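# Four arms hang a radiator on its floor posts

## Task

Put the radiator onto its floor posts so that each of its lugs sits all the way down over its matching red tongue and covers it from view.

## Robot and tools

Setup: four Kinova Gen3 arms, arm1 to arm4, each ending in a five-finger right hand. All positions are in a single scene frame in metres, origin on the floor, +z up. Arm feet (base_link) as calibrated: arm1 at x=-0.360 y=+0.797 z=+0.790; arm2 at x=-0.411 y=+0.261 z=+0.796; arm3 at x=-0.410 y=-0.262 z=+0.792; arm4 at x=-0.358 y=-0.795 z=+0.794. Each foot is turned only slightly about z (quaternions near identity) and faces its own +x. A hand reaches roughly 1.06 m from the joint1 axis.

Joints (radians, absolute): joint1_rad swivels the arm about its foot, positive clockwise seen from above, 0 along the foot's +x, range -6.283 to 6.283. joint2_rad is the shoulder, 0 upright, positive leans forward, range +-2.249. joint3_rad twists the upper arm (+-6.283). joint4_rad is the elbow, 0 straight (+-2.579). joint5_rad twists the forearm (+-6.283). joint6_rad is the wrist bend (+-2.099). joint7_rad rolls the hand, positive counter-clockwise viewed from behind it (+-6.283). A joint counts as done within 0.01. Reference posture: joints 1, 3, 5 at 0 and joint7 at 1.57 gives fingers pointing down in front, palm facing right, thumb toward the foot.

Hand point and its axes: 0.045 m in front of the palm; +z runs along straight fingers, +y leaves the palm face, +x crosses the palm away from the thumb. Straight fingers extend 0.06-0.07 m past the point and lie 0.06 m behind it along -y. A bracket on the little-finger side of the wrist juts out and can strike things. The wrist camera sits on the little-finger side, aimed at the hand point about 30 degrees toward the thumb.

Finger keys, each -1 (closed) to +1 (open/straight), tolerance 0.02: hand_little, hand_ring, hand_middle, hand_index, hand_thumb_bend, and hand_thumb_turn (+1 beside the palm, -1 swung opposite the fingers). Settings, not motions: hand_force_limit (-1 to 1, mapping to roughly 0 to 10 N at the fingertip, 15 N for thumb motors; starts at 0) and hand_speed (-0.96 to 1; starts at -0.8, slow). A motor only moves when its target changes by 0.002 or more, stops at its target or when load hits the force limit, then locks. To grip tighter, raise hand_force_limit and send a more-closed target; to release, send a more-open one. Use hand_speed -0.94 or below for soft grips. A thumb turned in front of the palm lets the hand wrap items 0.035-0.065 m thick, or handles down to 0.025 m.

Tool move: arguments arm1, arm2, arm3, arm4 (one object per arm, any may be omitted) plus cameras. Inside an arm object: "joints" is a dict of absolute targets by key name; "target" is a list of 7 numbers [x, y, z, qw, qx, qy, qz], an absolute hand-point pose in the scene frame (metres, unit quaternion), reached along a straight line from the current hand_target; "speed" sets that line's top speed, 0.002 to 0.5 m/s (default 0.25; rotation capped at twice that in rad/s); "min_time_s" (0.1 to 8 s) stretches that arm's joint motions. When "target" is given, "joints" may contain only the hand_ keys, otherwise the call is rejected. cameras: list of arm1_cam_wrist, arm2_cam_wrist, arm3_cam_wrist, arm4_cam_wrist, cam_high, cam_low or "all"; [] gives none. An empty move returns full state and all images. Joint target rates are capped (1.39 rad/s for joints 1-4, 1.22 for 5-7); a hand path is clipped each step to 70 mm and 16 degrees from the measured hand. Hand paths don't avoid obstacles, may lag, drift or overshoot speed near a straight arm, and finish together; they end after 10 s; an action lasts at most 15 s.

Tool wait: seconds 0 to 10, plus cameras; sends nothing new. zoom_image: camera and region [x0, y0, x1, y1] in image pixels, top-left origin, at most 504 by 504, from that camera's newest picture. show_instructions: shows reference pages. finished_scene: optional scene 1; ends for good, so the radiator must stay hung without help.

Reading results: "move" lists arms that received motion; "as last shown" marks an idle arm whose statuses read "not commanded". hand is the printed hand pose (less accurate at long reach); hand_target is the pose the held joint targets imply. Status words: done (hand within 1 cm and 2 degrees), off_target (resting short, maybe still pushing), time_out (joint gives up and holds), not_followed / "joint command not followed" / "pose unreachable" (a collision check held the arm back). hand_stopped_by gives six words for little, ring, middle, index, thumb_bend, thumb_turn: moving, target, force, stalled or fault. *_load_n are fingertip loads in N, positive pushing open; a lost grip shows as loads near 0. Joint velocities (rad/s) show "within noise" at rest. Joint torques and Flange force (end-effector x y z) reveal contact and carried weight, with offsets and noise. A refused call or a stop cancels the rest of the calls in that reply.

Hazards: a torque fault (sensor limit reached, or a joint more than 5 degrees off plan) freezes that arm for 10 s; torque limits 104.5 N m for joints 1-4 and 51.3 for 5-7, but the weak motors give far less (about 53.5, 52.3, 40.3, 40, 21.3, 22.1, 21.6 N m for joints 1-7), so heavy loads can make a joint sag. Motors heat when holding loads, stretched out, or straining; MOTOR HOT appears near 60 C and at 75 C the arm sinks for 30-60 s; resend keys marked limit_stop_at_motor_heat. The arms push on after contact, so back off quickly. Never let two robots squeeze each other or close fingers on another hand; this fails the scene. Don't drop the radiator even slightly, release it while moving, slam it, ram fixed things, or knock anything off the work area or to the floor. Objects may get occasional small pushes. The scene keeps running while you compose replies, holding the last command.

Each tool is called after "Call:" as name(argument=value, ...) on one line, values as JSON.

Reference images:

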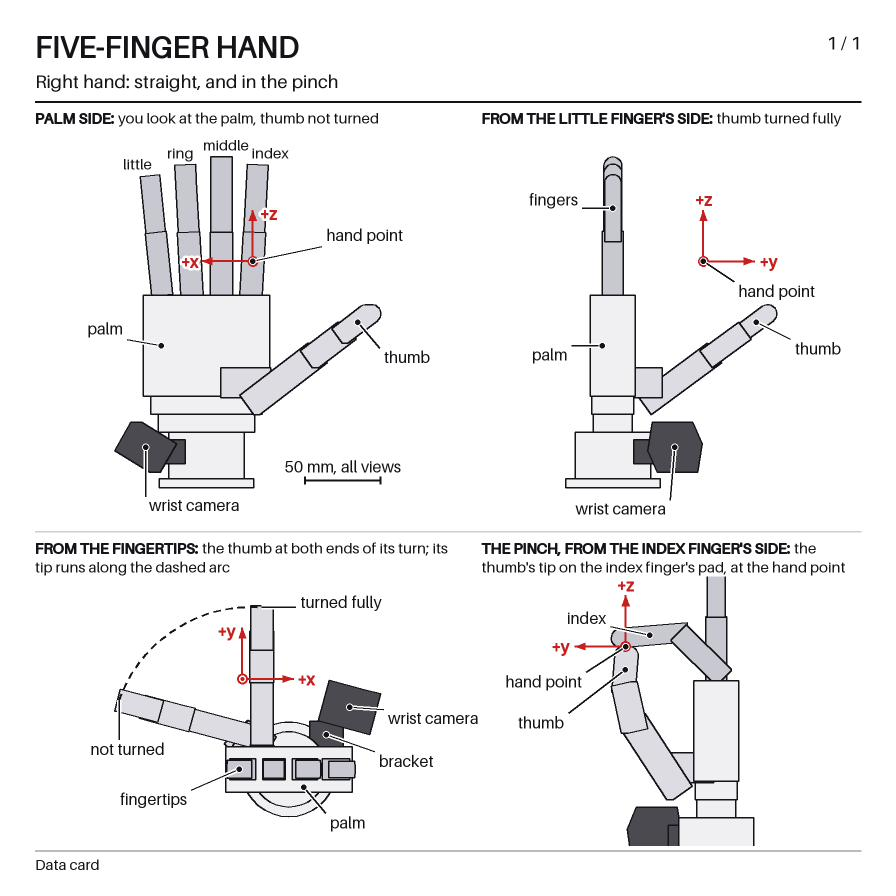

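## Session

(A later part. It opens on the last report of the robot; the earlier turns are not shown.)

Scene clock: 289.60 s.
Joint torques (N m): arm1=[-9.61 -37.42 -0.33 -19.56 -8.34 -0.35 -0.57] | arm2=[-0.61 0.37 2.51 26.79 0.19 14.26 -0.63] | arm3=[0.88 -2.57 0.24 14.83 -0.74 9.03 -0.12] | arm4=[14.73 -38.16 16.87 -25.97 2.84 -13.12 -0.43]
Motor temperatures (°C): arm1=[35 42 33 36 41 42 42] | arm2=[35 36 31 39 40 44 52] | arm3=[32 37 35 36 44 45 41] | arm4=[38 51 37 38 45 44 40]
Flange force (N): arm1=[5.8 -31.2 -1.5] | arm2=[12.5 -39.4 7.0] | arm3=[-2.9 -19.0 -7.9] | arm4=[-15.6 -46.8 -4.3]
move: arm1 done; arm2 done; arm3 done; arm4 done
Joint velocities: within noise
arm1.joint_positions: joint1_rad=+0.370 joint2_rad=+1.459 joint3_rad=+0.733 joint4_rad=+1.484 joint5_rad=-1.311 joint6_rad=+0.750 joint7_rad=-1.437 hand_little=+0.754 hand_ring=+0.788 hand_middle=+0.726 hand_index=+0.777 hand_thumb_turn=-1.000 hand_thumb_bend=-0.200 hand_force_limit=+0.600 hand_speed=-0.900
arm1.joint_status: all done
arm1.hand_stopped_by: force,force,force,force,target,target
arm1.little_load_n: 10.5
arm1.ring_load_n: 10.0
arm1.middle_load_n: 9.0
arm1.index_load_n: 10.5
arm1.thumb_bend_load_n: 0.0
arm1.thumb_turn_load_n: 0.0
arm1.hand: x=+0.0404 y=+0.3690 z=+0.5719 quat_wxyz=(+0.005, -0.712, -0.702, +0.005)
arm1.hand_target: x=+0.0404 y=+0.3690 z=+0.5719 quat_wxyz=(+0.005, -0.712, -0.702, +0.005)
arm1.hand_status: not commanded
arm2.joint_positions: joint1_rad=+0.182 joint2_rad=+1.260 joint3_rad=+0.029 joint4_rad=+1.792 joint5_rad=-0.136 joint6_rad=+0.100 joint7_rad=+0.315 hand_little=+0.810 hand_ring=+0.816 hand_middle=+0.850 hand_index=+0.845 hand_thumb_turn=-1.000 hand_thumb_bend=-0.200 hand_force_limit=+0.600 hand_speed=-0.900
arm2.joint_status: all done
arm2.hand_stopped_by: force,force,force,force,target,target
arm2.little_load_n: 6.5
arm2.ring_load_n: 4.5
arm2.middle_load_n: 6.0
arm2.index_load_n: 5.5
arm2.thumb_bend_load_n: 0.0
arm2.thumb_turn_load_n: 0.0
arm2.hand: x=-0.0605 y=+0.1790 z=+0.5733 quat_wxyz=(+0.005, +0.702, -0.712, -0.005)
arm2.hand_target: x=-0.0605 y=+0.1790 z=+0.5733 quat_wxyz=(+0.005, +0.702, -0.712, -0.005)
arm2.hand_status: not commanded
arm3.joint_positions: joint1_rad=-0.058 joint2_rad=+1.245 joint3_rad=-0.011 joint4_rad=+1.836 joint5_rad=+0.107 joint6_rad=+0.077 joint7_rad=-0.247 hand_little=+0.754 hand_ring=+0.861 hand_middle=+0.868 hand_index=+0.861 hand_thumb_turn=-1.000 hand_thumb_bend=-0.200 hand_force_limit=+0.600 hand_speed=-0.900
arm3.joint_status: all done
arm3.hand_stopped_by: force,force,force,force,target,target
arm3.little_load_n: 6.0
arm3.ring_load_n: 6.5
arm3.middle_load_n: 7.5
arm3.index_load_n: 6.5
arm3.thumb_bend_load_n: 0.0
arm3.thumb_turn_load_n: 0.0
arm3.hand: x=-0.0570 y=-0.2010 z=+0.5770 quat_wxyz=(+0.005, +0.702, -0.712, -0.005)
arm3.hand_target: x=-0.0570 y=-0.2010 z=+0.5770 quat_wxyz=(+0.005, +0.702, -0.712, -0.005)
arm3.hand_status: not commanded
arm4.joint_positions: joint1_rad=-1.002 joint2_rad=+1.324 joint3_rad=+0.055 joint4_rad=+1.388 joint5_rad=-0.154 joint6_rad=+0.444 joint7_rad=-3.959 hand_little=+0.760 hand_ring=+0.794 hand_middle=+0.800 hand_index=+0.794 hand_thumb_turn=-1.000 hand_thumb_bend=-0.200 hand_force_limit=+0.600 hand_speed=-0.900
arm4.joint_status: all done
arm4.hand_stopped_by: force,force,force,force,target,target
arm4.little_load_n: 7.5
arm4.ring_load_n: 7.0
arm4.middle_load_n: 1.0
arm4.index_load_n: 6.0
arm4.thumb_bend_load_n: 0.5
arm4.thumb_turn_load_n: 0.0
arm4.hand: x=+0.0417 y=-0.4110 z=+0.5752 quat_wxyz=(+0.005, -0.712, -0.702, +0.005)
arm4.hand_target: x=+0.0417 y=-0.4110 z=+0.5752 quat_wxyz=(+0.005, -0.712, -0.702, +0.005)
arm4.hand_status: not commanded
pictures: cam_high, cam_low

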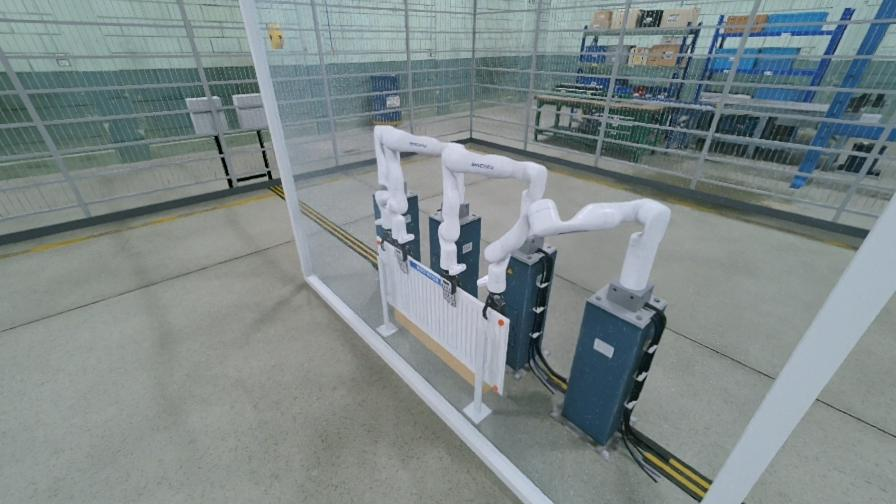

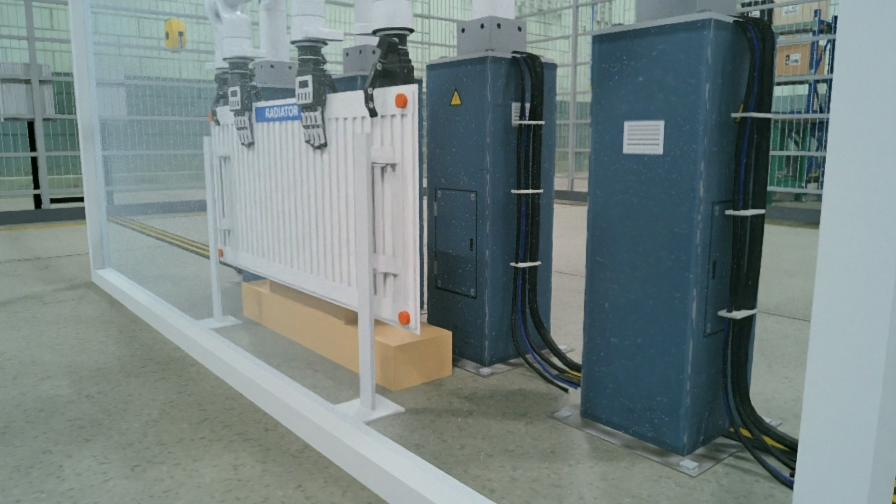

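Call:
move(arm1={"target":[0.0364,0.369,0.5719,-0.0049,0.7124,0.7018,-0.0050],"speed":0.008,"joints":{"hand_thumb_bend":0.7,"hand_speed":-0.7}}, arm2={"target":[-0.0565,0.179,0.5733,0.0050,0.7018,-0.7124,-0.0049],"speed":0.008,"joints":{"hand_thumb_bend":0.7,"hand_speed":-0.7}}, arm3={"target":[-0.0530,-0.201,0.5770,0.0050,0.7018,-0.7124,-0.0049],"speed":0.008,"joints":{"hand_thumb_bend":0.7,"hand_speed":-0.7}}, arm4={"target":[0.0377,-0.411,0.5752,-0.0049,0.7124,0.7018,-0.0050],"speed":0.008,"joints":{"hand_thumb_bend":0.7,"hand_speed":-0.7}}, cameras=["cam_low"])

Call:
zoom_image(camera="cam_low", region=[200, 40, 440, 340])

Scene clock: 292.73 s.
Joint torques (N m): arm1=[-4.89 -34.71 4.23 -10.94 -4.47 0.29 -0.34] | arm2=[-2.12 -2.08 0.7 14.07 -0.05 8.19 -0.7] | arm3=[1.09 -11.95 1.17 5.05 -0.58 3.84 -0.07] | arm4=[5.64 -38.25 6.86 -16.74 1.41 -6.8 0.1]
Motor temperatures (°C): arm1=[35 43 33 36 42 42 42] | arm2=[35 36 31 39 40 44 52] | arm3=[32 37 35 36 44 45 41] | arm4=[38 51 37 38 45 44 40]
Flange force (N): arm1=[1.4 -14.5 11.0] | arm2=[10.7 -17.1 -11.3] | arm3=[-2.3 -5.2 -4.0] | arm4=[-8.4 -20.4 13.0]
move: arm1 done; arm2 done; arm3 done; arm4 done
Joint velocities: within noise
arm1.joint_positions: joint1_rad=+0.375 joint2_rad=+1.456 joint3_rad=+0.730 joint4_rad=+1.494 joint5_rad=-1.317 joint6_rad=+0.744 joint7_rad=-1.422 hand_little=+0.754 hand_ring=+0.788 hand_middle=+0.726 hand_index=+0.777 hand_thumb_turn=-1.000 hand_thumb_bend=+0.700 hand_force_limit=+0.600 hand_speed=-0.700
arm1.joint_status: all done
arm1.hand_stopped_by: force,force,force,force,target,target
arm1.little_load_n: 9.5
arm1.ring_load_n: 8.0
arm1.middle_load_n: 7.0
arm1.index_load_n: 7.0
arm1.thumb_bend_load_n: -0.5
arm1.thumb_turn_load_n: 0.0
arm1.hand: x=+0.0364 y=+0.3690 z=+0.5719 quat_wxyz=(+0.005, -0.712, -0.702, +0.005)
arm1.hand_target: x=+0.0364 y=+0.3690 z=+0.5719 quat_wxyz=(+0.005, -0.712, -0.702, +0.005)
arm1.hand_status: done (0.000 m and 0.0 deg from the pose sent, 0.004 m and 0.0 deg at the start)
arm2.joint_positions: joint1_rad=+0.179 joint2_rad=+1.261 joint3_rad=+0.031 joint4_rad=+1.780 joint5_rad=-0.138 joint6_rad=+0.112 joint7_rad=+0.314 hand_little=+0.810 hand_ring=+0.816 hand_middle=+0.850 hand_index=+0.845 hand_thumb_turn=-1.000 hand_thumb_bend=+0.700 hand_force_limit=+0.600 hand_speed=-0.700
arm2.joint_status: all done
arm2.hand_stopped_by: force,force,force,force,target,target
arm2.little_load_n: 7.5
arm2.ring_load_n: 3.5
arm2.middle_load_n: 7.5
arm2.index_load_n: 7.0
arm2.thumb_bend_load_n: 0.0
arm2.thumb_turn_load_n: 0.0
arm2.hand: x=-0.0565 y=+0.1790 z=+0.5733 quat_wxyz=(+0.005, +0.702, -0.712, -0.005)
arm2.hand_target: x=-0.0565 y=+0.1790 z=+0.5733 quat_wxyz=(+0.005, +0.702, -0.712, -0.005)
arm2.hand_status: done (0.000 m and 0.0 deg from the pose sent, 0.004 m and 0.0 deg at the start)
arm3.joint_positions: joint1_rad=-0.055 joint2_rad=+1.245 joint3_rad=-0.013 joint4_rad=+1.823 joint5_rad=+0.108 joint6_rad=+0.090 joint7_rad=-0.246 hand_little=+0.753 hand_ring=+0.861 hand_middle=+0.868 hand_index=+0.861 hand_thumb_turn=-1.000 hand_thumb_bend=+0.700 hand_force_limit=+0.600 hand_speed=-0.700
arm3.joint_status: all done
arm3.hand_stopped_by: force,force,force,force,target,target
arm3.little_load_n: 2.0
arm3.ring_load_n: 2.5
arm3.middle_load_n: 4.0
arm3.index_load_n: 2.5
arm3.thumb_bend_load_n: 0.0
arm3.thumb_turn_load_n: 0.0
arm3.hand: x=-0.0530 y=-0.2010 z=+0.5770 quat_wxyz=(+0.005, +0.702, -0.712, -0.005)
arm3.hand_target: x=-0.0530 y=-0.2010 z=+0.5770 quat_wxyz=(+0.005, +0.702, -0.712, -0.005)
arm3.hand_status: done (0.000 m and 0.0 deg from the pose sent, 0.004 m and 0.0 deg at the start)
arm4.joint_positions: joint1_rad=-1.008 joint2_rad=+1.322 joint3_rad=+0.054 joint4_rad=+1.399 joint5_rad=-0.156 joint6_rad=+0.436 joint7_rad=-3.963 hand_little=+0.760 hand_ring=+0.794 hand_middle=+0.800 hand_index=+0.794 hand_thumb_turn=-1.000 hand_thumb_bend=+0.700 hand_force_limit=+0.600 hand_speed=-0.700
arm4.joint_status: all done
arm4.hand_stopped_by: force,force,force,force,target,target
arm4.little_load_n: 8.5
arm4.ring_load_n: 8.0
arm4.middle_load_n: 2.0
arm4.index_load_n: 6.5
arm4.thumb_bend_load_n: 0.0
arm4.thumb_turn_load_n: 0.0
arm4.hand: x=+0.0377 y=-0.4110 z=+0.5752 quat_wxyz=(+0.005, -0.712, -0.702, +0.005)
arm4.hand_target: x=+0.0377 y=-0.4110 z=+0.5752 quat_wxyz=(+0.005, -0.712, -0.702, +0.005)
arm4.hand_status: done (0.000 m and 0.0 deg from the pose sent, 0.004 m and 0.0 deg at the start)

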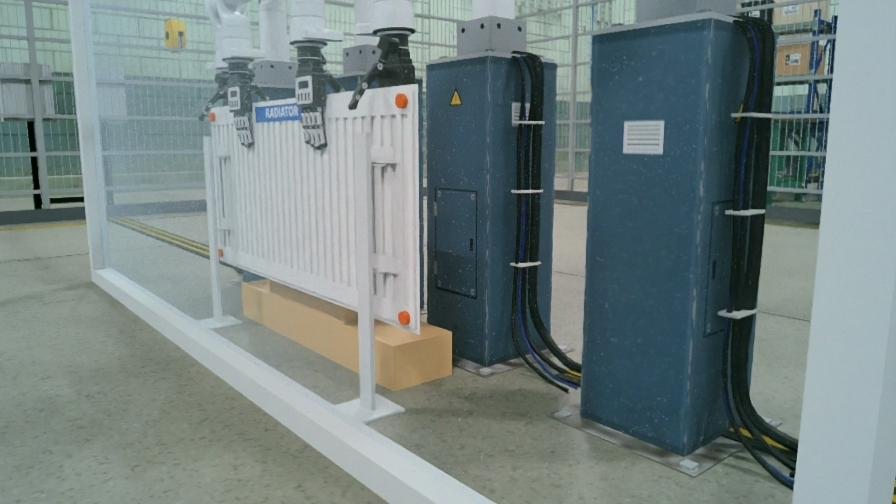

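Scaled by 1.680 from the camera's image (finer frame: 1280x720).

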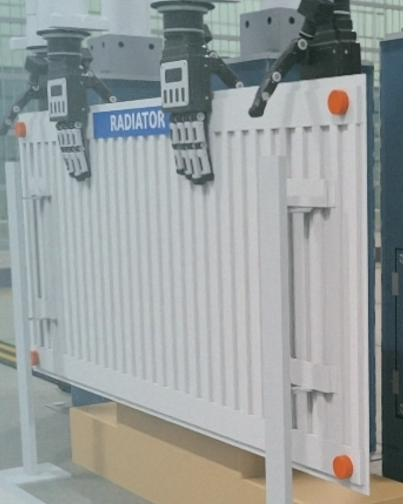

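Call:
move(arm1={"target":[0.0324,0.369,0.5719,-0.0049,0.7124,0.7018,-0.0050],"speed":0.01}, arm2={"target":[-0.0525,0.179,0.5733,0.0050,0.7018,-0.7124,-0.0049],"speed":0.01}, arm3={"target":[-0.0490,-0.201,0.5770,0.0050,0.7018,-0.7124,-0.0049],"speed":0.01}, arm4={"target":[0.0337,-0.411,0.5752,-0.0049,0.7124,0.7018,-0.0050],"speed":0.01})

Call:
move(arm1={"target":[0.0204,0.369,0.5719,-0.0049,0.7124,0.7018,-0.0050],"speed":0.015,"joints":{"hand_little":1,"hand_ring":1,"hand_middle":1,"hand_index":1}}, arm2={"target":[-0.0405,0.179,0.5733,0.0050,0.7018,-0.7124,-0.0049],"speed":0.015,"joints":{"hand_little":1,"hand_ring":1,"hand_middle":1,"hand_index":1}}, arm3={"target":[-0.0370,-0.201,0.5770,0.0050,0.7018,-0.7124,-0.0049],"speed":0.015,"joints":{"hand_little":1,"hand_ring":1,"hand_middle":1,"hand_index":1}}, arm4={"target":[0.0217,-0.411,0.5752,-0.0049,0.7124,0.7018,-0.0050],"speed":0.015,"joints":{"hand_little":1,"hand_ring":1,"hand_middle":1,"hand_index":1}}, cameras=["cam_low","cam_high"])

Call:
zoom_image(camera="cam_low", region=[200, 40, 440, 340])

Scene clock: 294.43 s.
Joint torques (N m): arm1=[-2.02 -27.78 4.98 -5.43 -2.05 0.3 -0.26] | arm2=[-2.56 -8.7 0.57 7.28 -0.1 4.49 -0.69] | arm3=[1.01 -18.57 1.24 -0.13 -0.6 1.07 -0.05] | arm4=[1.97 -32.18 1.78 -11.92 0.41 -4.02 0.14]
Motor temperatures (°C): arm1=[35 43 33 36 41 42 42] | arm2=[35 36 31 39 40 44 52] | arm3=[32 37 35 36 44 45 41] | arm4=[38 51 37 38 45 44 40]
Flange force (N): arm1=[-0.2 -5.7 7.1] | arm2=[9.2 -8.0 -8.7] | arm3=[-1.5 1.5 2.0] | arm4=[-7.3 -11.0 8.2]
move: arm1 done; arm2 done; arm3 done; arm4 done
Joint velocities: within noise
arm1.joint_positions: joint1_rad=+0.380 joint2_rad=+1.454 joint3_rad=+0.727 joint4_rad=+1.504 joint5_rad=-1.322 joint6_rad=+0.739 joint7_rad=-1.407 hand_little=+0.754 hand_ring=+0.788 hand_middle=+0.726 hand_index=+0.777 hand_thumb_turn=-1.000 hand_thumb_bend=+0.700 hand_force_limit=+0.600 hand_speed=-0.700
arm1.joint_status: not commanded
arm1.hand_stopped_by: force,force,force,force,target,target
arm1.little_load_n: 5.5
arm1.ring_load_n: 4.0
arm1.middle_load_n: 3.5
arm1.index_load_n: 3.5
arm1.thumb_bend_load_n: -0.5
arm1.thumb_turn_load_n: 0.0
arm1.hand: x=+0.0324 y=+0.3690 z=+0.5719 quat_wxyz=(+0.005, -0.712, -0.702, +0.005)
arm1.hand_target: x=+0.0324 y=+0.3690 z=+0.5719 quat_wxyz=(+0.005, -0.712, -0.702, +0.005)
arm1.hand_status: done (0.000 m and 0.0 deg from the pose sent, 0.004 m and 0.0 deg at the start)
arm2.joint_positions: joint1_rad=+0.176 joint2_rad=+1.262 joint3_rad=+0.033 joint4_rad=+1.767 joint5_rad=-0.139 joint6_rad=+0.124 joint7_rad=+0.312 hand_little=+0.810 hand_ring=+0.816 hand_middle=+0.850 hand_index=+0.844 hand_thumb_turn=-1.000 hand_thumb_bend=+0.700 hand_force_limit=+0.600 hand_speed=-0.700
arm2.joint_status: not commanded
arm2.hand_stopped_by: force,force,force,force,target,target
arm2.little_load_n: 4.5
arm2.ring_load_n: 0.0
arm2.middle_load_n: 4.5
arm2.index_load_n: 3.5
arm2.thumb_bend_load_n: -0.5
arm2.thumb_turn_load_n: 0.0
arm2.hand: x=-0.0525 y=+0.1790 z=+0.5733 quat_wxyz=(+0.005, +0.702, -0.712, -0.005)
arm2.hand_target: x=-0.0525 y=+0.1790 z=+0.5733 quat_wxyz=(+0.005, +0.702, -0.712, -0.005)
arm2.hand_status: done (0.000 m and 0.0 deg from the pose sent, 0.004 m and 0.0 deg at the start)
arm3.joint_positions: joint1_rad=-0.053 joint2_rad=+1.246 joint3_rad=-0.014 joint4_rad=+1.810 joint5_rad=+0.108 joint6_rad=+0.102 joint7_rad=-0.245 hand_little=+0.753 hand_ring=+0.861 hand_middle=+0.867 hand_index=+0.861 hand_thumb_turn=-1.000 hand_thumb_bend=+0.700 hand_force_limit=+0.600 hand_speed=-0.700
arm3.joint_status: not commanded
arm3.hand_stopped_by: force,force,force,force,target,target
arm3.little_load_n: 0.0
arm3.ring_load_n: 0.0
arm3.middle_load_n: 2.0
arm3.index_load_n: 0.0
arm3.thumb_bend_load_n: 0.0
arm3.thumb_turn_load_n: 0.0
arm3.hand: x=-0.0490 y=-0.2010 z=+0.5770 quat_wxyz=(+0.005, +0.702, -0.712, -0.005)
arm3.hand_target: x=-0.0490 y=-0.2010 z=+0.5770 quat_wxyz=(+0.005, +0.702, -0.712, -0.005)
arm3.hand_status: done (0.000 m and 0.0 deg from the pose sent, 0.004 m and 0.0 deg at the start)
arm4.joint_positions: joint1_rad=-1.014 joint2_rad=+1.319 joint3_rad=+0.054 joint4_rad=+1.409 joint5_rad=-0.158 joint6_rad=+0.428 joint7_rad=-3.967 hand_little=+0.760 hand_ring=+0.794 hand_middle=+0.800 hand_index=+0.794 hand_thumb_turn=-1.000 hand_thumb_bend=+0.700 hand_force_limit=+0.600 hand_speed=-0.700
arm4.joint_status: not commanded
arm4.hand_stopped_by: force,force,force,force,target,target
arm4.little_load_n: 5.0
arm4.ring_load_n: 4.0
arm4.middle_load_n: 0.5
arm4.index_load_n: 3.0
arm4.thumb_bend_load_n: 0.0
arm4.thumb_turn_load_n: 0.0
arm4.hand: x=+0.0337 y=-0.4110 z=+0.5752 quat_wxyz=(+0.005, -0.712, -0.702, +0.005)
arm4.hand_target: x=+0.0337 y=-0.4110 z=+0.5752 quat_wxyz=(+0.005, -0.712, -0.702, +0.005)
arm4.hand_status: done (0.000 m and 0.0 deg from the pose sent, 0.004 m and 0.0 deg at the start)
pictures: none

Scene clock: 295.73 s.
Joint torques (N m): arm1=[0.84 -19.89 5.48 0.04 0.24 -0.01 -0.14] | arm2=[-2.23 -19.76 2.05 -1.15 0.03 0.03 -0.6] | arm3=[0.83 -20.26 1.05 -1.51 -0.63 0.41 -0.09] | arm4=[1.46 -21.41 0.43 -3.18 0.33 0.35 0.05]
Motor temperatures (°C): arm1=[35 43 33 36 41 42 42] | arm2=[35 36 31 39 40 44 52] | arm3=[32 37 35 35 44 45 41] | arm4=[38 51 37 38 45 44 40]
Flange force (N): arm1=[-1.7 3.1 0.9] | arm2=[5.3 2.1 1.4] | arm3=[-0.9 2.6 3.2] | arm4=[1.0 -3.3 0.2]
move: arm1 done; arm2 done; arm3 done; arm4 done
Joint velocities: within noise
arm1.joint_positions: joint1_rad=+0.395 joint2_rad=+1.446 joint3_rad=+0.716 joint4_rad=+1.534 joint5_rad=-1.340 joint6_rad=+0.723 joint7_rad=-1.361 hand_little=+1.000 hand_ring=+1.000 hand_middle=+1.000 hand_index=+1.000 hand_thumb_turn=-1.000 hand_thumb_bend=+0.700 hand_force_limit=+0.600 hand_speed=-0.700
arm1.joint_status: all done
arm1.hand_stopped_by: target,target,target,target,target,target
arm1.little_load_n: 0.0
arm1.ring_load_n: 0.0
arm1.middle_load_n: 0.0
arm1.index_load_n: 0.0
arm1.thumb_bend_load_n: 0.0
arm1.thumb_turn_load_n: 0.0
arm1.hand: x=+0.0204 y=+0.3690 z=+0.5719 quat_wxyz=(+0.005, -0.712, -0.702, +0.005)
arm1.hand_target: x=+0.0204 y=+0.3690 z=+0.5719 quat_wxyz=(+0.005, -0.712, -0.702, +0.005)
arm1.hand_status: done (0.000 m and 0.0 deg from the pose sent, 0.012 m and 0.0 deg at the start)
arm2.joint_positions: joint1_rad=+0.167 joint2_rad=+1.266 joint3_rad=+0.038 joint4_rad=+1.727 joint5_rad=-0.141 joint6_rad=+0.160 joint7_rad=+0.307 hand_little=+1.000 hand_ring=+1.000 hand_middle=+1.000 hand_index=+1.000 hand_thumb_turn=-1.000 hand_thumb_bend=+0.700 hand_force_limit=+0.600 hand_speed=-0.700
arm2.joint_status: all done
arm2.hand_stopped_by: target,target,target,target,target,target
arm2.little_load_n: 0.0
arm2.ring_load_n: 0.0
arm2.middle_load_n: 0.0
arm2.index_load_n: 0.0
arm2.thumb_bend_load_n: 0.0
arm2.thumb_turn_load_n: 0.0
arm2.hand: x=-0.0405 y=+0.1790 z=+0.5733 quat_wxyz=(+0.005, +0.702, -0.712, -0.005)
arm2.hand_target: x=-0.0405 y=+0.1790 z=+0.5733 quat_wxyz=(+0.005, +0.702, -0.712, -0.005)
arm2.hand_status: done (0.000 m and 0.0 deg from the pose sent, 0.012 m and 0.0 deg at the start)
arm3.joint_positions: joint1_rad=-0.047 joint2_rad=+1.249 joint3_rad=-0.019 joint4_rad=+1.769 joint5_rad=+0.110 joint6_rad=+0.140 joint7_rad=-0.241 hand_little=+1.000 hand_ring=+1.000 hand_middle=+1.000 hand_index=+1.000 hand_thumb_turn=-1.000 hand_thumb_bend=+0.700 hand_force_limit=+0.600 hand_speed=-0.700
arm3.joint_status: all done
arm3.hand_stopped_by: target,target,target,target,target,target
arm3.little_load_n: 0.0
arm3.ring_load_n: 0.0
arm3.middle_load_n: 0.0
arm3.index_load_n: 0.0
arm3.thumb_bend_load_n: 0.0
arm3.thumb_turn_load_n: 0.0
arm3.hand: x=-0.0370 y=-0.2010 z=+0.5770 quat_wxyz=(+0.005, +0.702, -0.712, -0.005)
arm3.hand_target: x=-0.0370 y=-0.2010 z=+0.5770 quat_wxyz=(+0.005, +0.702, -0.712, -0.005)
arm3.hand_status: done (0.000 m and 0.0 deg from the pose sent, 0.012 m and 0.0 deg at the start)
arm4.joint_positions: joint1_rad=-1.032 joint2_rad=+1.312 joint3_rad=+0.052 joint4_rad=+1.439 joint5_rad=-0.164 joint6_rad=+0.405 joint7_rad=-3.978 hand_little=+1.000 hand_ring=+1.000 hand_middle=+1.000 hand_index=+1.000 hand_thumb_turn=-1.000 hand_thumb_bend=+0.700 hand_force_limit=+0.600 hand_speed=-0.700
arm4.joint_status: all done
arm4.hand_stopped_by: target,target,target,target,target,target
arm4.little_load_n: 0.0
arm4.ring_load_n: 0.0
arm4.middle_load_n: 0.0
arm4.index_load_n: 0.0
arm4.thumb_bend_load_n: -0.5
arm4.thumb_turn_load_n: 0.0
arm4.hand: x=+0.0217 y=-0.4110 z=+0.5752 quat_wxyz=(+0.005, -0.712, -0.702, +0.005)
arm4.hand_target: x=+0.0217 y=-0.4110 z=+0.5752 quat_wxyz=(+0.005, -0.712, -0.702, +0.005)
arm4.hand_status: done (0.000 m and 0.0 deg from the pose sent, 0.012 m and 0.0 deg at the start)
pictures: cam_high, cam_low

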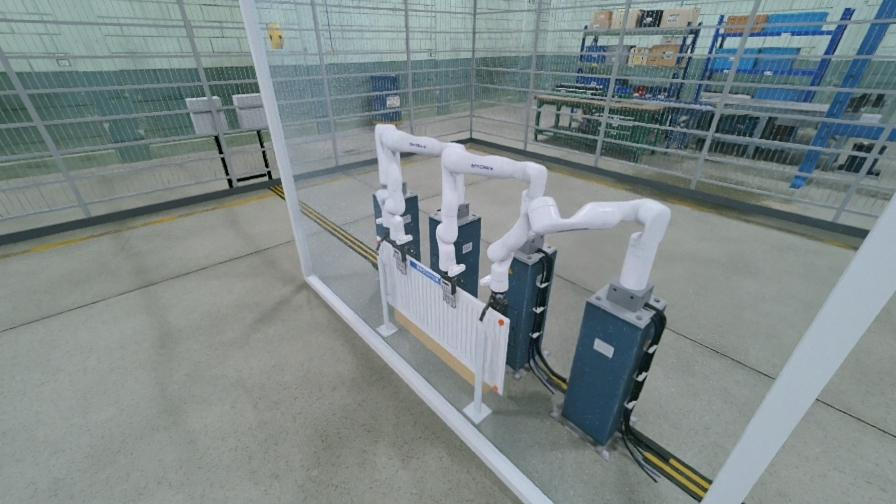

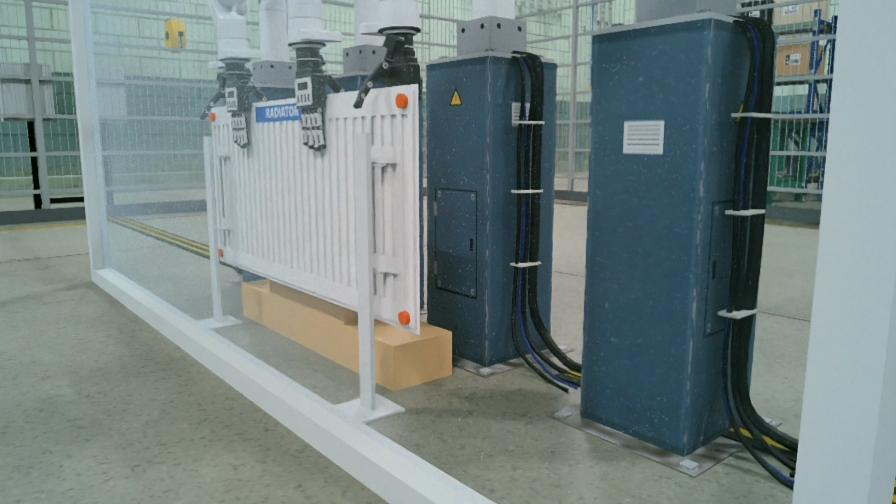

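Scaled by 1.680 from the camera's image (finer frame: 1280x720).

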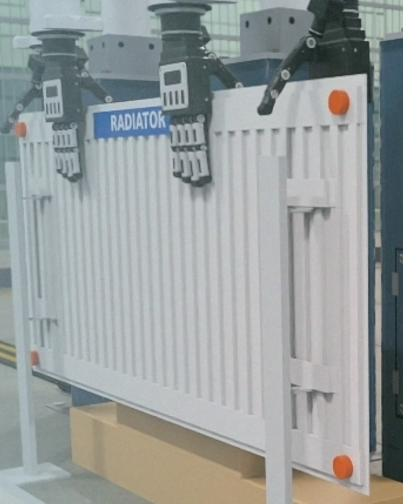

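Call:
move(arm1={"target":[0.0134,0.369,0.6019,-0.0049,0.7124,0.7018,-0.0050],"speed":0.05}, arm2={"target":[-0.0335,0.179,0.6033,0.0050,0.7018,-0.7124,-0.0049],"speed":0.05}, arm3={"target":[-0.0300,-0.201,0.6070,0.0050,0.7018,-0.7124,-0.0049],"speed":0.05}, arm4={"target":[0.0147,-0.411,0.6052,-0.0049,0.7124,0.7018,-0.0050],"speed":0.05}, cameras=["cam_low"])

Call:
zoom_image(camera="cam_low", region=[200, 40, 440, 340])

Scene clock: 297.67 s.
Joint torques (N m): arm1=[0.85 -19.65 5.55 -0.19 0.22 -0.06 -0.17] | arm2=[-2.23 -19.72 2.12 -1.52 0.02 0.03 -0.57] | arm3=[0.81 -20.25 1.01 -1.97 -0.62 0.4 -0.08] | arm4=[1.48 -21.21 0.46 -3.34 0.31 0.32 0.06]
Motor temperatures (°C): arm1=[35 43 33 36 41 41 42] | arm2=[35 36 31 39 40 44 52] | arm3=[32 37 35 35 44 45 41] | arm4=[38 51 37 38 45 44 40]
Flange force (N): arm1=[-1.6 2.9 0.6] | arm2=[5.4 1.9 1.5] | arm3=[-0.9 2.4 3.3] | arm4=[1.0 -3.3 0.4]
move: arm1 done; arm2 done; arm3 done; arm4 done
Joint velocities: within noise
arm1.joint_positions: joint1_rad=+0.389 joint2_rad=+1.385 joint3_rad=+0.739 joint4_rad=+1.589 joint5_rad=-1.315 joint6_rad=+0.744 joint7_rad=-1.345 hand_little=+1.000 hand_ring=+1.000 hand_middle=+1.000 hand_index=+1.000 hand_thumb_turn=-1.000 hand_thumb_bend=+0.700 hand_force_limit=+0.600 hand_speed=-0.700
arm1.joint_status: not commanded
arm1.hand_stopped_by: target,target,target,target,target,target
arm1.little_load_n: 0.0
arm1.ring_load_n: 0.0
arm1.middle_load_n: 0.0
arm1.index_load_n: 0.0
arm1.thumb_bend_load_n: 0.0
arm1.thumb_turn_load_n: 0.0
arm1.hand: x=+0.0134 y=+0.3690 z=+0.6019 quat_wxyz=(+0.005, -0.712, -0.702, +0.005)
arm1.hand_target: x=+0.0134 y=+0.3690 z=+0.6019 quat_wxyz=(+0.005, -0.712, -0.702, +0.005)
arm1.hand_status: done (0.000 m and 0.0 deg from the pose sent, 0.031 m and 0.0 deg at the start)
arm2.joint_positions: joint1_rad=+0.158 joint2_rad=+1.198 joint3_rad=+0.047 joint4_rad=+1.744 joint5_rad=-0.142 joint6_rad=+0.213 joint7_rad=+0.303 hand_little=+1.000 hand_ring=+1.000 hand_middle=+1.000 hand_index=+1.000 hand_thumb_turn=-1.000 hand_thumb_bend=+0.700 hand_force_limit=+0.600 hand_speed=-0.700
arm2.joint_status: not commanded
arm2.hand_stopped_by: target,target,target,target,target,target
arm2.little_load_n: 0.0
arm2.ring_load_n: 0.0
arm2.middle_load_n: 0.0
arm2.index_load_n: 0.0
arm2.thumb_bend_load_n: 0.0
arm2.thumb_turn_load_n: 0.0
arm2.hand: x=-0.0336 y=+0.1790 z=+0.6033 quat_wxyz=(+0.005, +0.702, -0.712, -0.005)
arm2.hand_target: x=-0.0335 y=+0.1790 z=+0.6033 quat_wxyz=(+0.005, +0.702, -0.712, -0.005)
arm2.hand_status: done (0.000 m and 0.0 deg from the pose sent, 0.031 m and 0.0 deg at the start)
arm3.joint_positions: joint1_rad=-0.040 joint2_rad=+1.180 joint3_rad=-0.026 joint4_rad=+1.783 joint5_rad=+0.110 joint6_rad=+0.196 joint7_rad=-0.237 hand_little=+1.000 hand_ring=+1.000 hand_middle=+1.000 hand_index=+1.000 hand_thumb_turn=-1.000 hand_thumb_bend=+0.700 hand_force_limit=+0.600 hand_speed=-0.700
arm3.joint_status: not commanded
arm3.hand_stopped_by: target,target,target,target,target,target
arm3.little_load_n: 0.0
arm3.ring_load_n: 0.0
arm3.middle_load_n: 0.0
arm3.index_load_n: 0.0
arm3.thumb_bend_load_n: -0.5
arm3.thumb_turn_load_n: 0.0
arm3.hand: x=-0.0300 y=-0.2010 z=+0.6070 quat_wxyz=(+0.005, +0.702, -0.712, -0.005)
arm3.hand_target: x=-0.0300 y=-0.2010 z=+0.6070 quat_wxyz=(+0.005, +0.702, -0.712, -0.005)
arm3.hand_status: done (0.000 m and 0.0 deg from the pose sent, 0.031 m and 0.0 deg at the start)
arm4.joint_positions: joint1_rad=-1.046 joint2_rad=+1.242 joint3_rad=+0.057 joint4_rad=+1.494 joint5_rad=-0.165 joint6_rad=+0.420 joint7_rad=-3.987 hand_little=+1.000 hand_ring=+1.000 hand_middle=+1.000 hand_index=+1.000 hand_thumb_turn=-1.000 hand_thumb_bend=+0.700 hand_force_limit=+0.600 hand_speed=-0.700
arm4.joint_status: not commanded
arm4.hand_stopped_by: target,target,target,target,target,target
arm4.little_load_n: 0.0
arm4.ring_load_n: 0.0
arm4.middle_load_n: 0.0
arm4.index_load_n: 0.0
arm4.thumb_bend_load_n: 0.0
arm4.thumb_turn_load_n: 0.0
arm4.hand: x=+0.0147 y=-0.4110 z=+0.6052 quat_wxyz=(+0.005, -0.712, -0.702, +0.005)
arm4.hand_target: x=+0.0147 y=-0.4110 z=+0.6052 quat_wxyz=(+0.005, -0.712, -0.702, +0.005)
arm4.hand_status: done (0.000 m and 0.0 deg from the pose sent, 0.031 m and 0.0 deg at the start)

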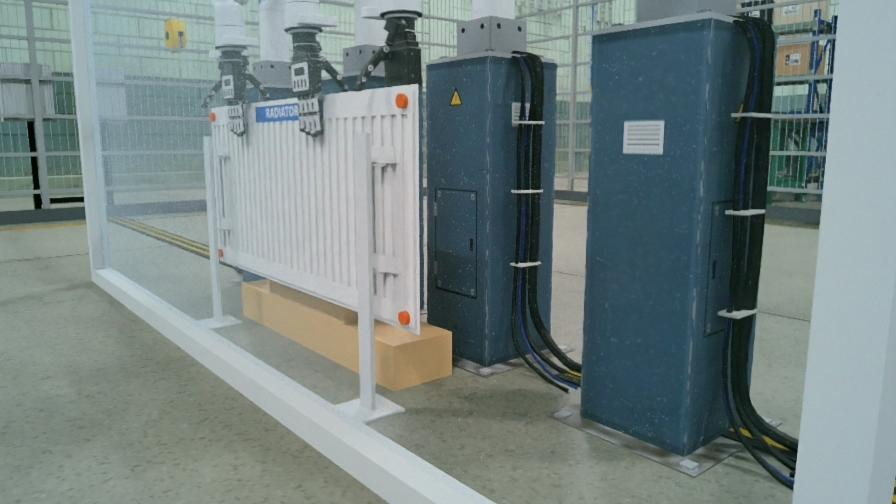

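Scaled by 1.680 from the camera's image (finer frame: 1280x720).

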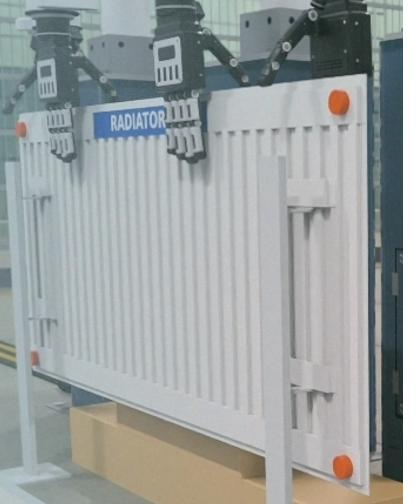

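Free and clear. Raise all fully.

Call:
move(arm1={"target":[0.0084,0.369,0.7319,-0.0049,0.7124,0.7018,-0.0050],"speed":0.1}, arm2={"target":[-0.0285,0.179,0.7333,0.0050,0.7018,-0.7124,-0.0049],"speed":0.1}, arm3={"target":[-0.0250,-0.201,0.7370,0.0050,0.7018,-0.7124,-0.0049],"speed":0.1}, arm4={"target":[0.0097,-0.411,0.7352,-0.0049,0.7124,0.7018,-0.0050],"speed":0.1}, cameras=["cam_low","cam_high"])

Call:
zoom_image(camera="cam_low", region=[200, 40, 440, 340])

Call:
zoom_image(camera="cam_low", region=[365, 130, 405, 170])

Call:
zoom_image(camera="cam_low", region=[205, 135, 245, 175])

Call:
zoom_image(camera="cam_low", region=[365, 240, 405, 280])

Call:
zoom_image(camera="cam_low", region=[205, 205, 245, 245])

Scene clock: 300.03 s.
Joint torques (N m): arm1=[0.85 -18.54 5.9 -1.61 0.22 -0.05 -0.14] | arm2=[-2.21 -18.69 2.29 -3.24 0.07 0.04 -0.58] | arm3=[0.84 -19.13 0.81 -3.82 -0.65 0.42 -0.08] | arm4=[1.45 -20.11 0.54 -4.68 0.3 0.32 0.04]
Motor temperatures (°C): arm1=[35 43 33 36 41 41 42] | arm2=[35 36 31 39 40 44 52] | arm3=[32 37 35 35 44 45 41] | arm4=[38 51 37 38 45 44 40]
Flange force (N): arm1=[-1.2 2.9 -0.5] | arm2=[5.9 1.2 2.2] | arm3=[-1.2 1.8 4.1] | arm4=[0.6 -3.4 0.6]
move: arm1 done; arm2 done; arm3 done; arm4 done
Joint velocities: within noise
arm1.joint_positions: joint1_rad=+0.323 joint2_rad=+1.152 joint3_rad=+0.895 joint4_rad=+1.687 joint5_rad=-1.126 joint6_rad=+0.900 joint7_rad=-1.424 hand_little=+1.000 hand_ring=+1.000 hand_middle=+1.000 hand_index=+1.000 hand_thumb_turn=-1.000 hand_thumb_bend=+0.700 hand_force_limit=+0.600 hand_speed=-0.700
arm1.joint_status: not commanded
arm1.hand_stopped_by: target,target,target,target,target,target
arm1.little_load_n: 0.0
arm1.ring_load_n: 0.0
arm1.middle_load_n: 0.0
arm1.index_load_n: 0.0
arm1.thumb_bend_load_n: 0.0
arm1.thumb_turn_load_n: 0.0
arm1.hand: x=+0.0084 y=+0.3690 z=+0.7319 quat_wxyz=(+0.005, -0.712, -0.702, +0.005)
arm1.hand_target: x=+0.0084 y=+0.3690 z=+0.7319 quat_wxyz=(+0.005, -0.712, -0.702, +0.005)
arm1.hand_status: done (0.000 m and 0.0 deg from the pose sent, 0.130 m and 0.0 deg at the start)
arm2.joint_positions: joint1_rad=+0.126 joint2_rad=+0.901 joint3_rad=+0.088 joint4_rad=+1.819 joint5_rad=-0.130 joint6_rad=+0.436 joint7_rad=+0.288 hand_little=+1.000 hand_ring=+1.000 hand_middle=+1.000 hand_index=+1.000 hand_thumb_turn=-1.000 hand_thumb_bend=+0.700 hand_force_limit=+0.600 hand_speed=-0.700
arm2.joint_status: not commanded
arm2.hand_stopped_by: target,target,target,target,target,target
arm2.little_load_n: 0.0
arm2.ring_load_n: 0.0
arm2.middle_load_n: 0.0
arm2.index_load_n: 0.0
arm2.thumb_bend_load_n: 0.0
arm2.thumb_turn_load_n: 0.0
arm2.hand: x=-0.0285 y=+0.1790 z=+0.7333 quat_wxyz=(+0.005, +0.702, -0.712, -0.005)
arm2.hand_target: x=-0.0285 y=+0.1790 z=+0.7333 quat_wxyz=(+0.005, +0.702, -0.712, -0.005)
arm2.hand_status: done (0.000 m and 0.0 deg from the pose sent, 0.130 m and 0.0 deg at the start)
arm3.joint_positions: joint1_rad=-0.019 joint2_rad=+0.878 joint3_rad=-0.056 joint4_rad=+1.849 joint5_rad=+0.097 joint6_rad=+0.433 joint7_rad=-0.222 hand_little=+1.000 hand_ring=+1.000 hand_middle=+1.000 hand_index=+1.000 hand_thumb_turn=-1.000 hand_thumb_bend=+0.700 hand_force_limit=+0.600 hand_speed=-0.700
arm3.joint_status: not commanded
arm3.hand_stopped_by: target,target,target,target,target,target
arm3.little_load_n: 0.5
arm3.ring_load_n: 0.0
arm3.middle_load_n: 0.0
arm3.index_load_n: 0.0
arm3.thumb_bend_load_n: 0.0
arm3.thumb_turn_load_n: 0.0
arm3.hand: x=-0.0250 y=-0.2010 z=+0.7370 quat_wxyz=(+0.005, +0.702, -0.712, -0.005)
arm3.hand_target: x=-0.0250 y=-0.2010 z=+0.7370 quat_wxyz=(+0.005, +0.702, -0.712, -0.005)
arm3.hand_status: done (0.000 m and 0.0 deg from the pose sent, 0.130 m and 0.0 deg at the start)
arm4.joint_positions: joint1_rad=-1.072 joint2_rad=+0.968 joint3_rad=+0.088 joint4_rad=+1.592 joint5_rad=-0.153 joint6_rad=+0.599 joint7_rad=-4.006 hand_little=+1.000 hand_ring=+1.000 hand_middle=+1.000 hand_index=+1.000 hand_thumb_turn=-1.000 hand_thumb_bend=+0.700 hand_force_limit=+0.600 hand_speed=-0.700
arm4.joint_status: not commanded
arm4.hand_stopped_by: target,target,target,target,target,target
arm4.little_load_n: 0.0
arm4.ring_load_n: 0.0
arm4.middle_load_n: 0.0
arm4.index_load_n: 0.0
arm4.thumb_bend_load_n: 0.0
arm4.thumb_turn_load_n: 0.0
arm4.hand: x=+0.0097 y=-0.4110 z=+0.7352 quat_wxyz=(+0.005, -0.712, -0.702, +0.005)
arm4.hand_target: x=+0.0097 y=-0.4110 z=+0.7352 quat_wxyz=(+0.005, -0.712, -0.702, +0.005)
arm4.hand_status: done (0.000 m and 0.0 deg from the pose sent, 0.130 m and 0.0 deg at the start)
pictures: cam_high, cam_low

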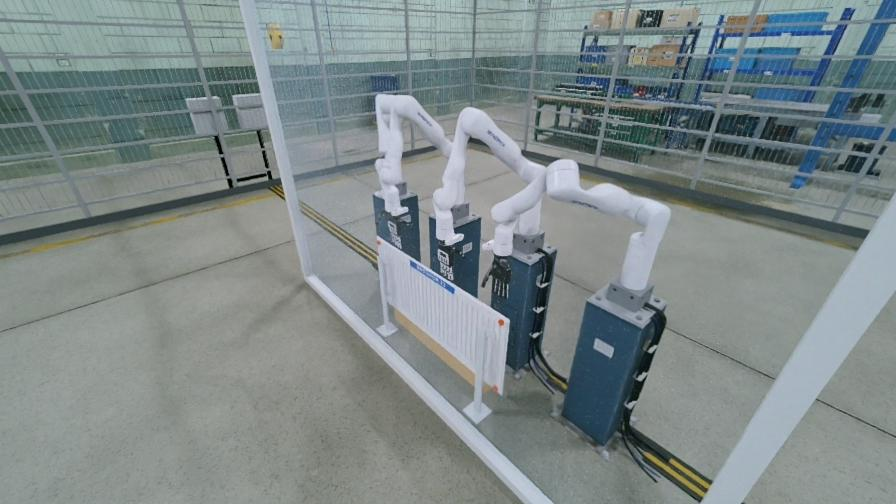

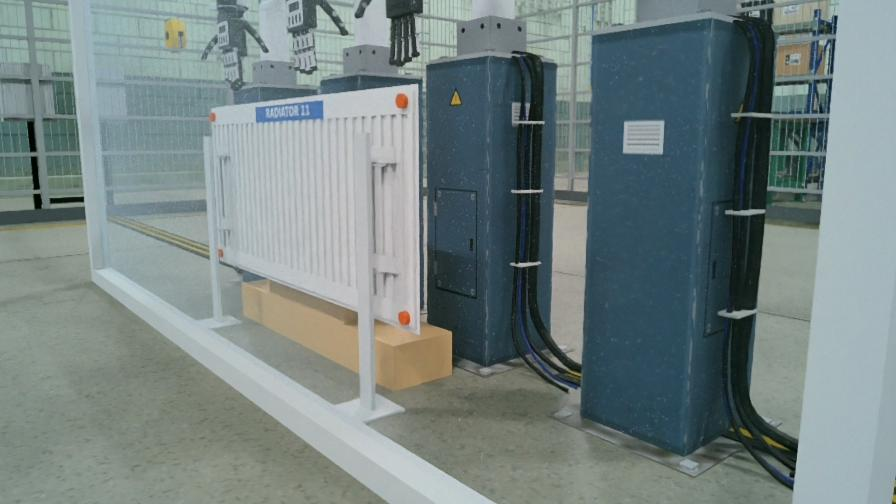

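Scaled by 1.680 from the camera's image (finer frame: 1280x720).

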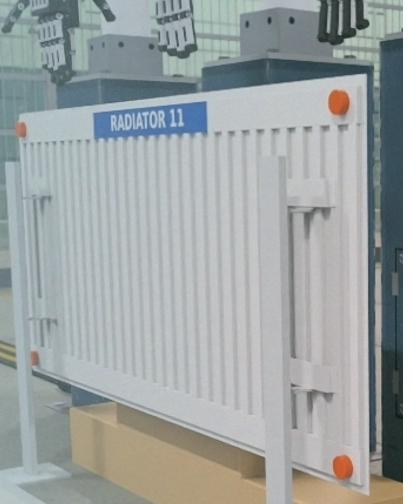

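Scaled by 12.600 from the camera's image (finer frame: 1280x720).

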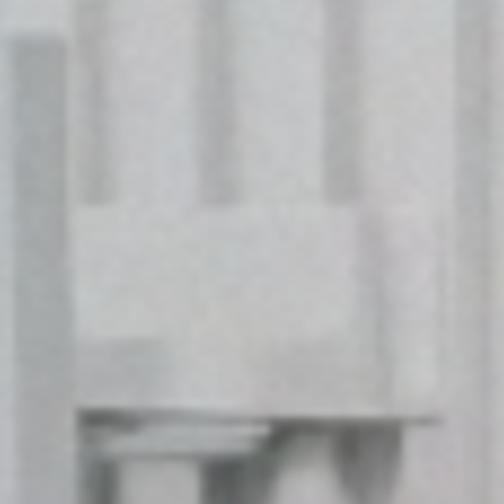

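Scaled by 12.600 from the camera's image (finer frame: 1280x720).

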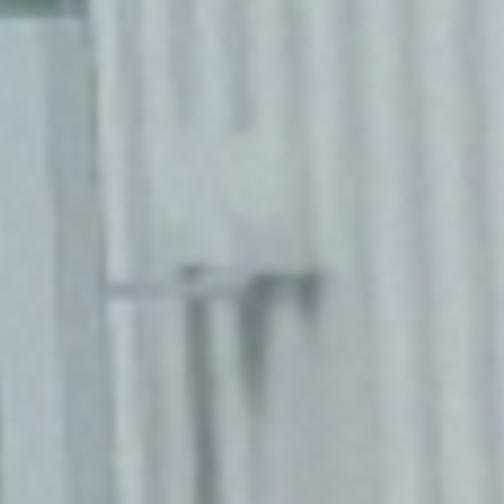

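Scaled by 12.600 from the camera's image (finer frame: 1280x720).

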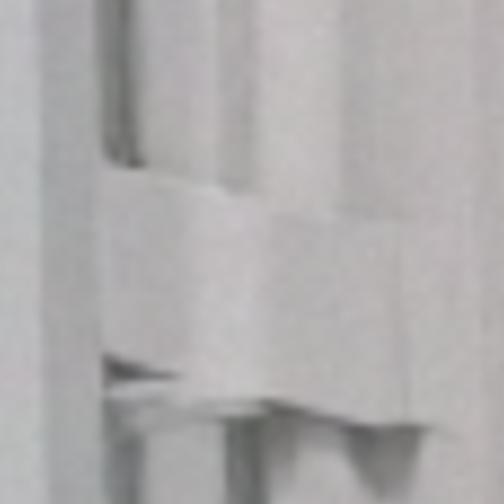

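Scaled by 12.600 from the camera's image (finer frame: 1280x720).

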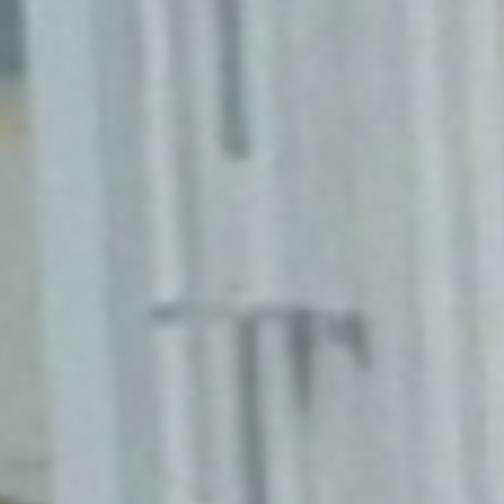

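Call:
finished_scene()

The scene is finished: the task was done.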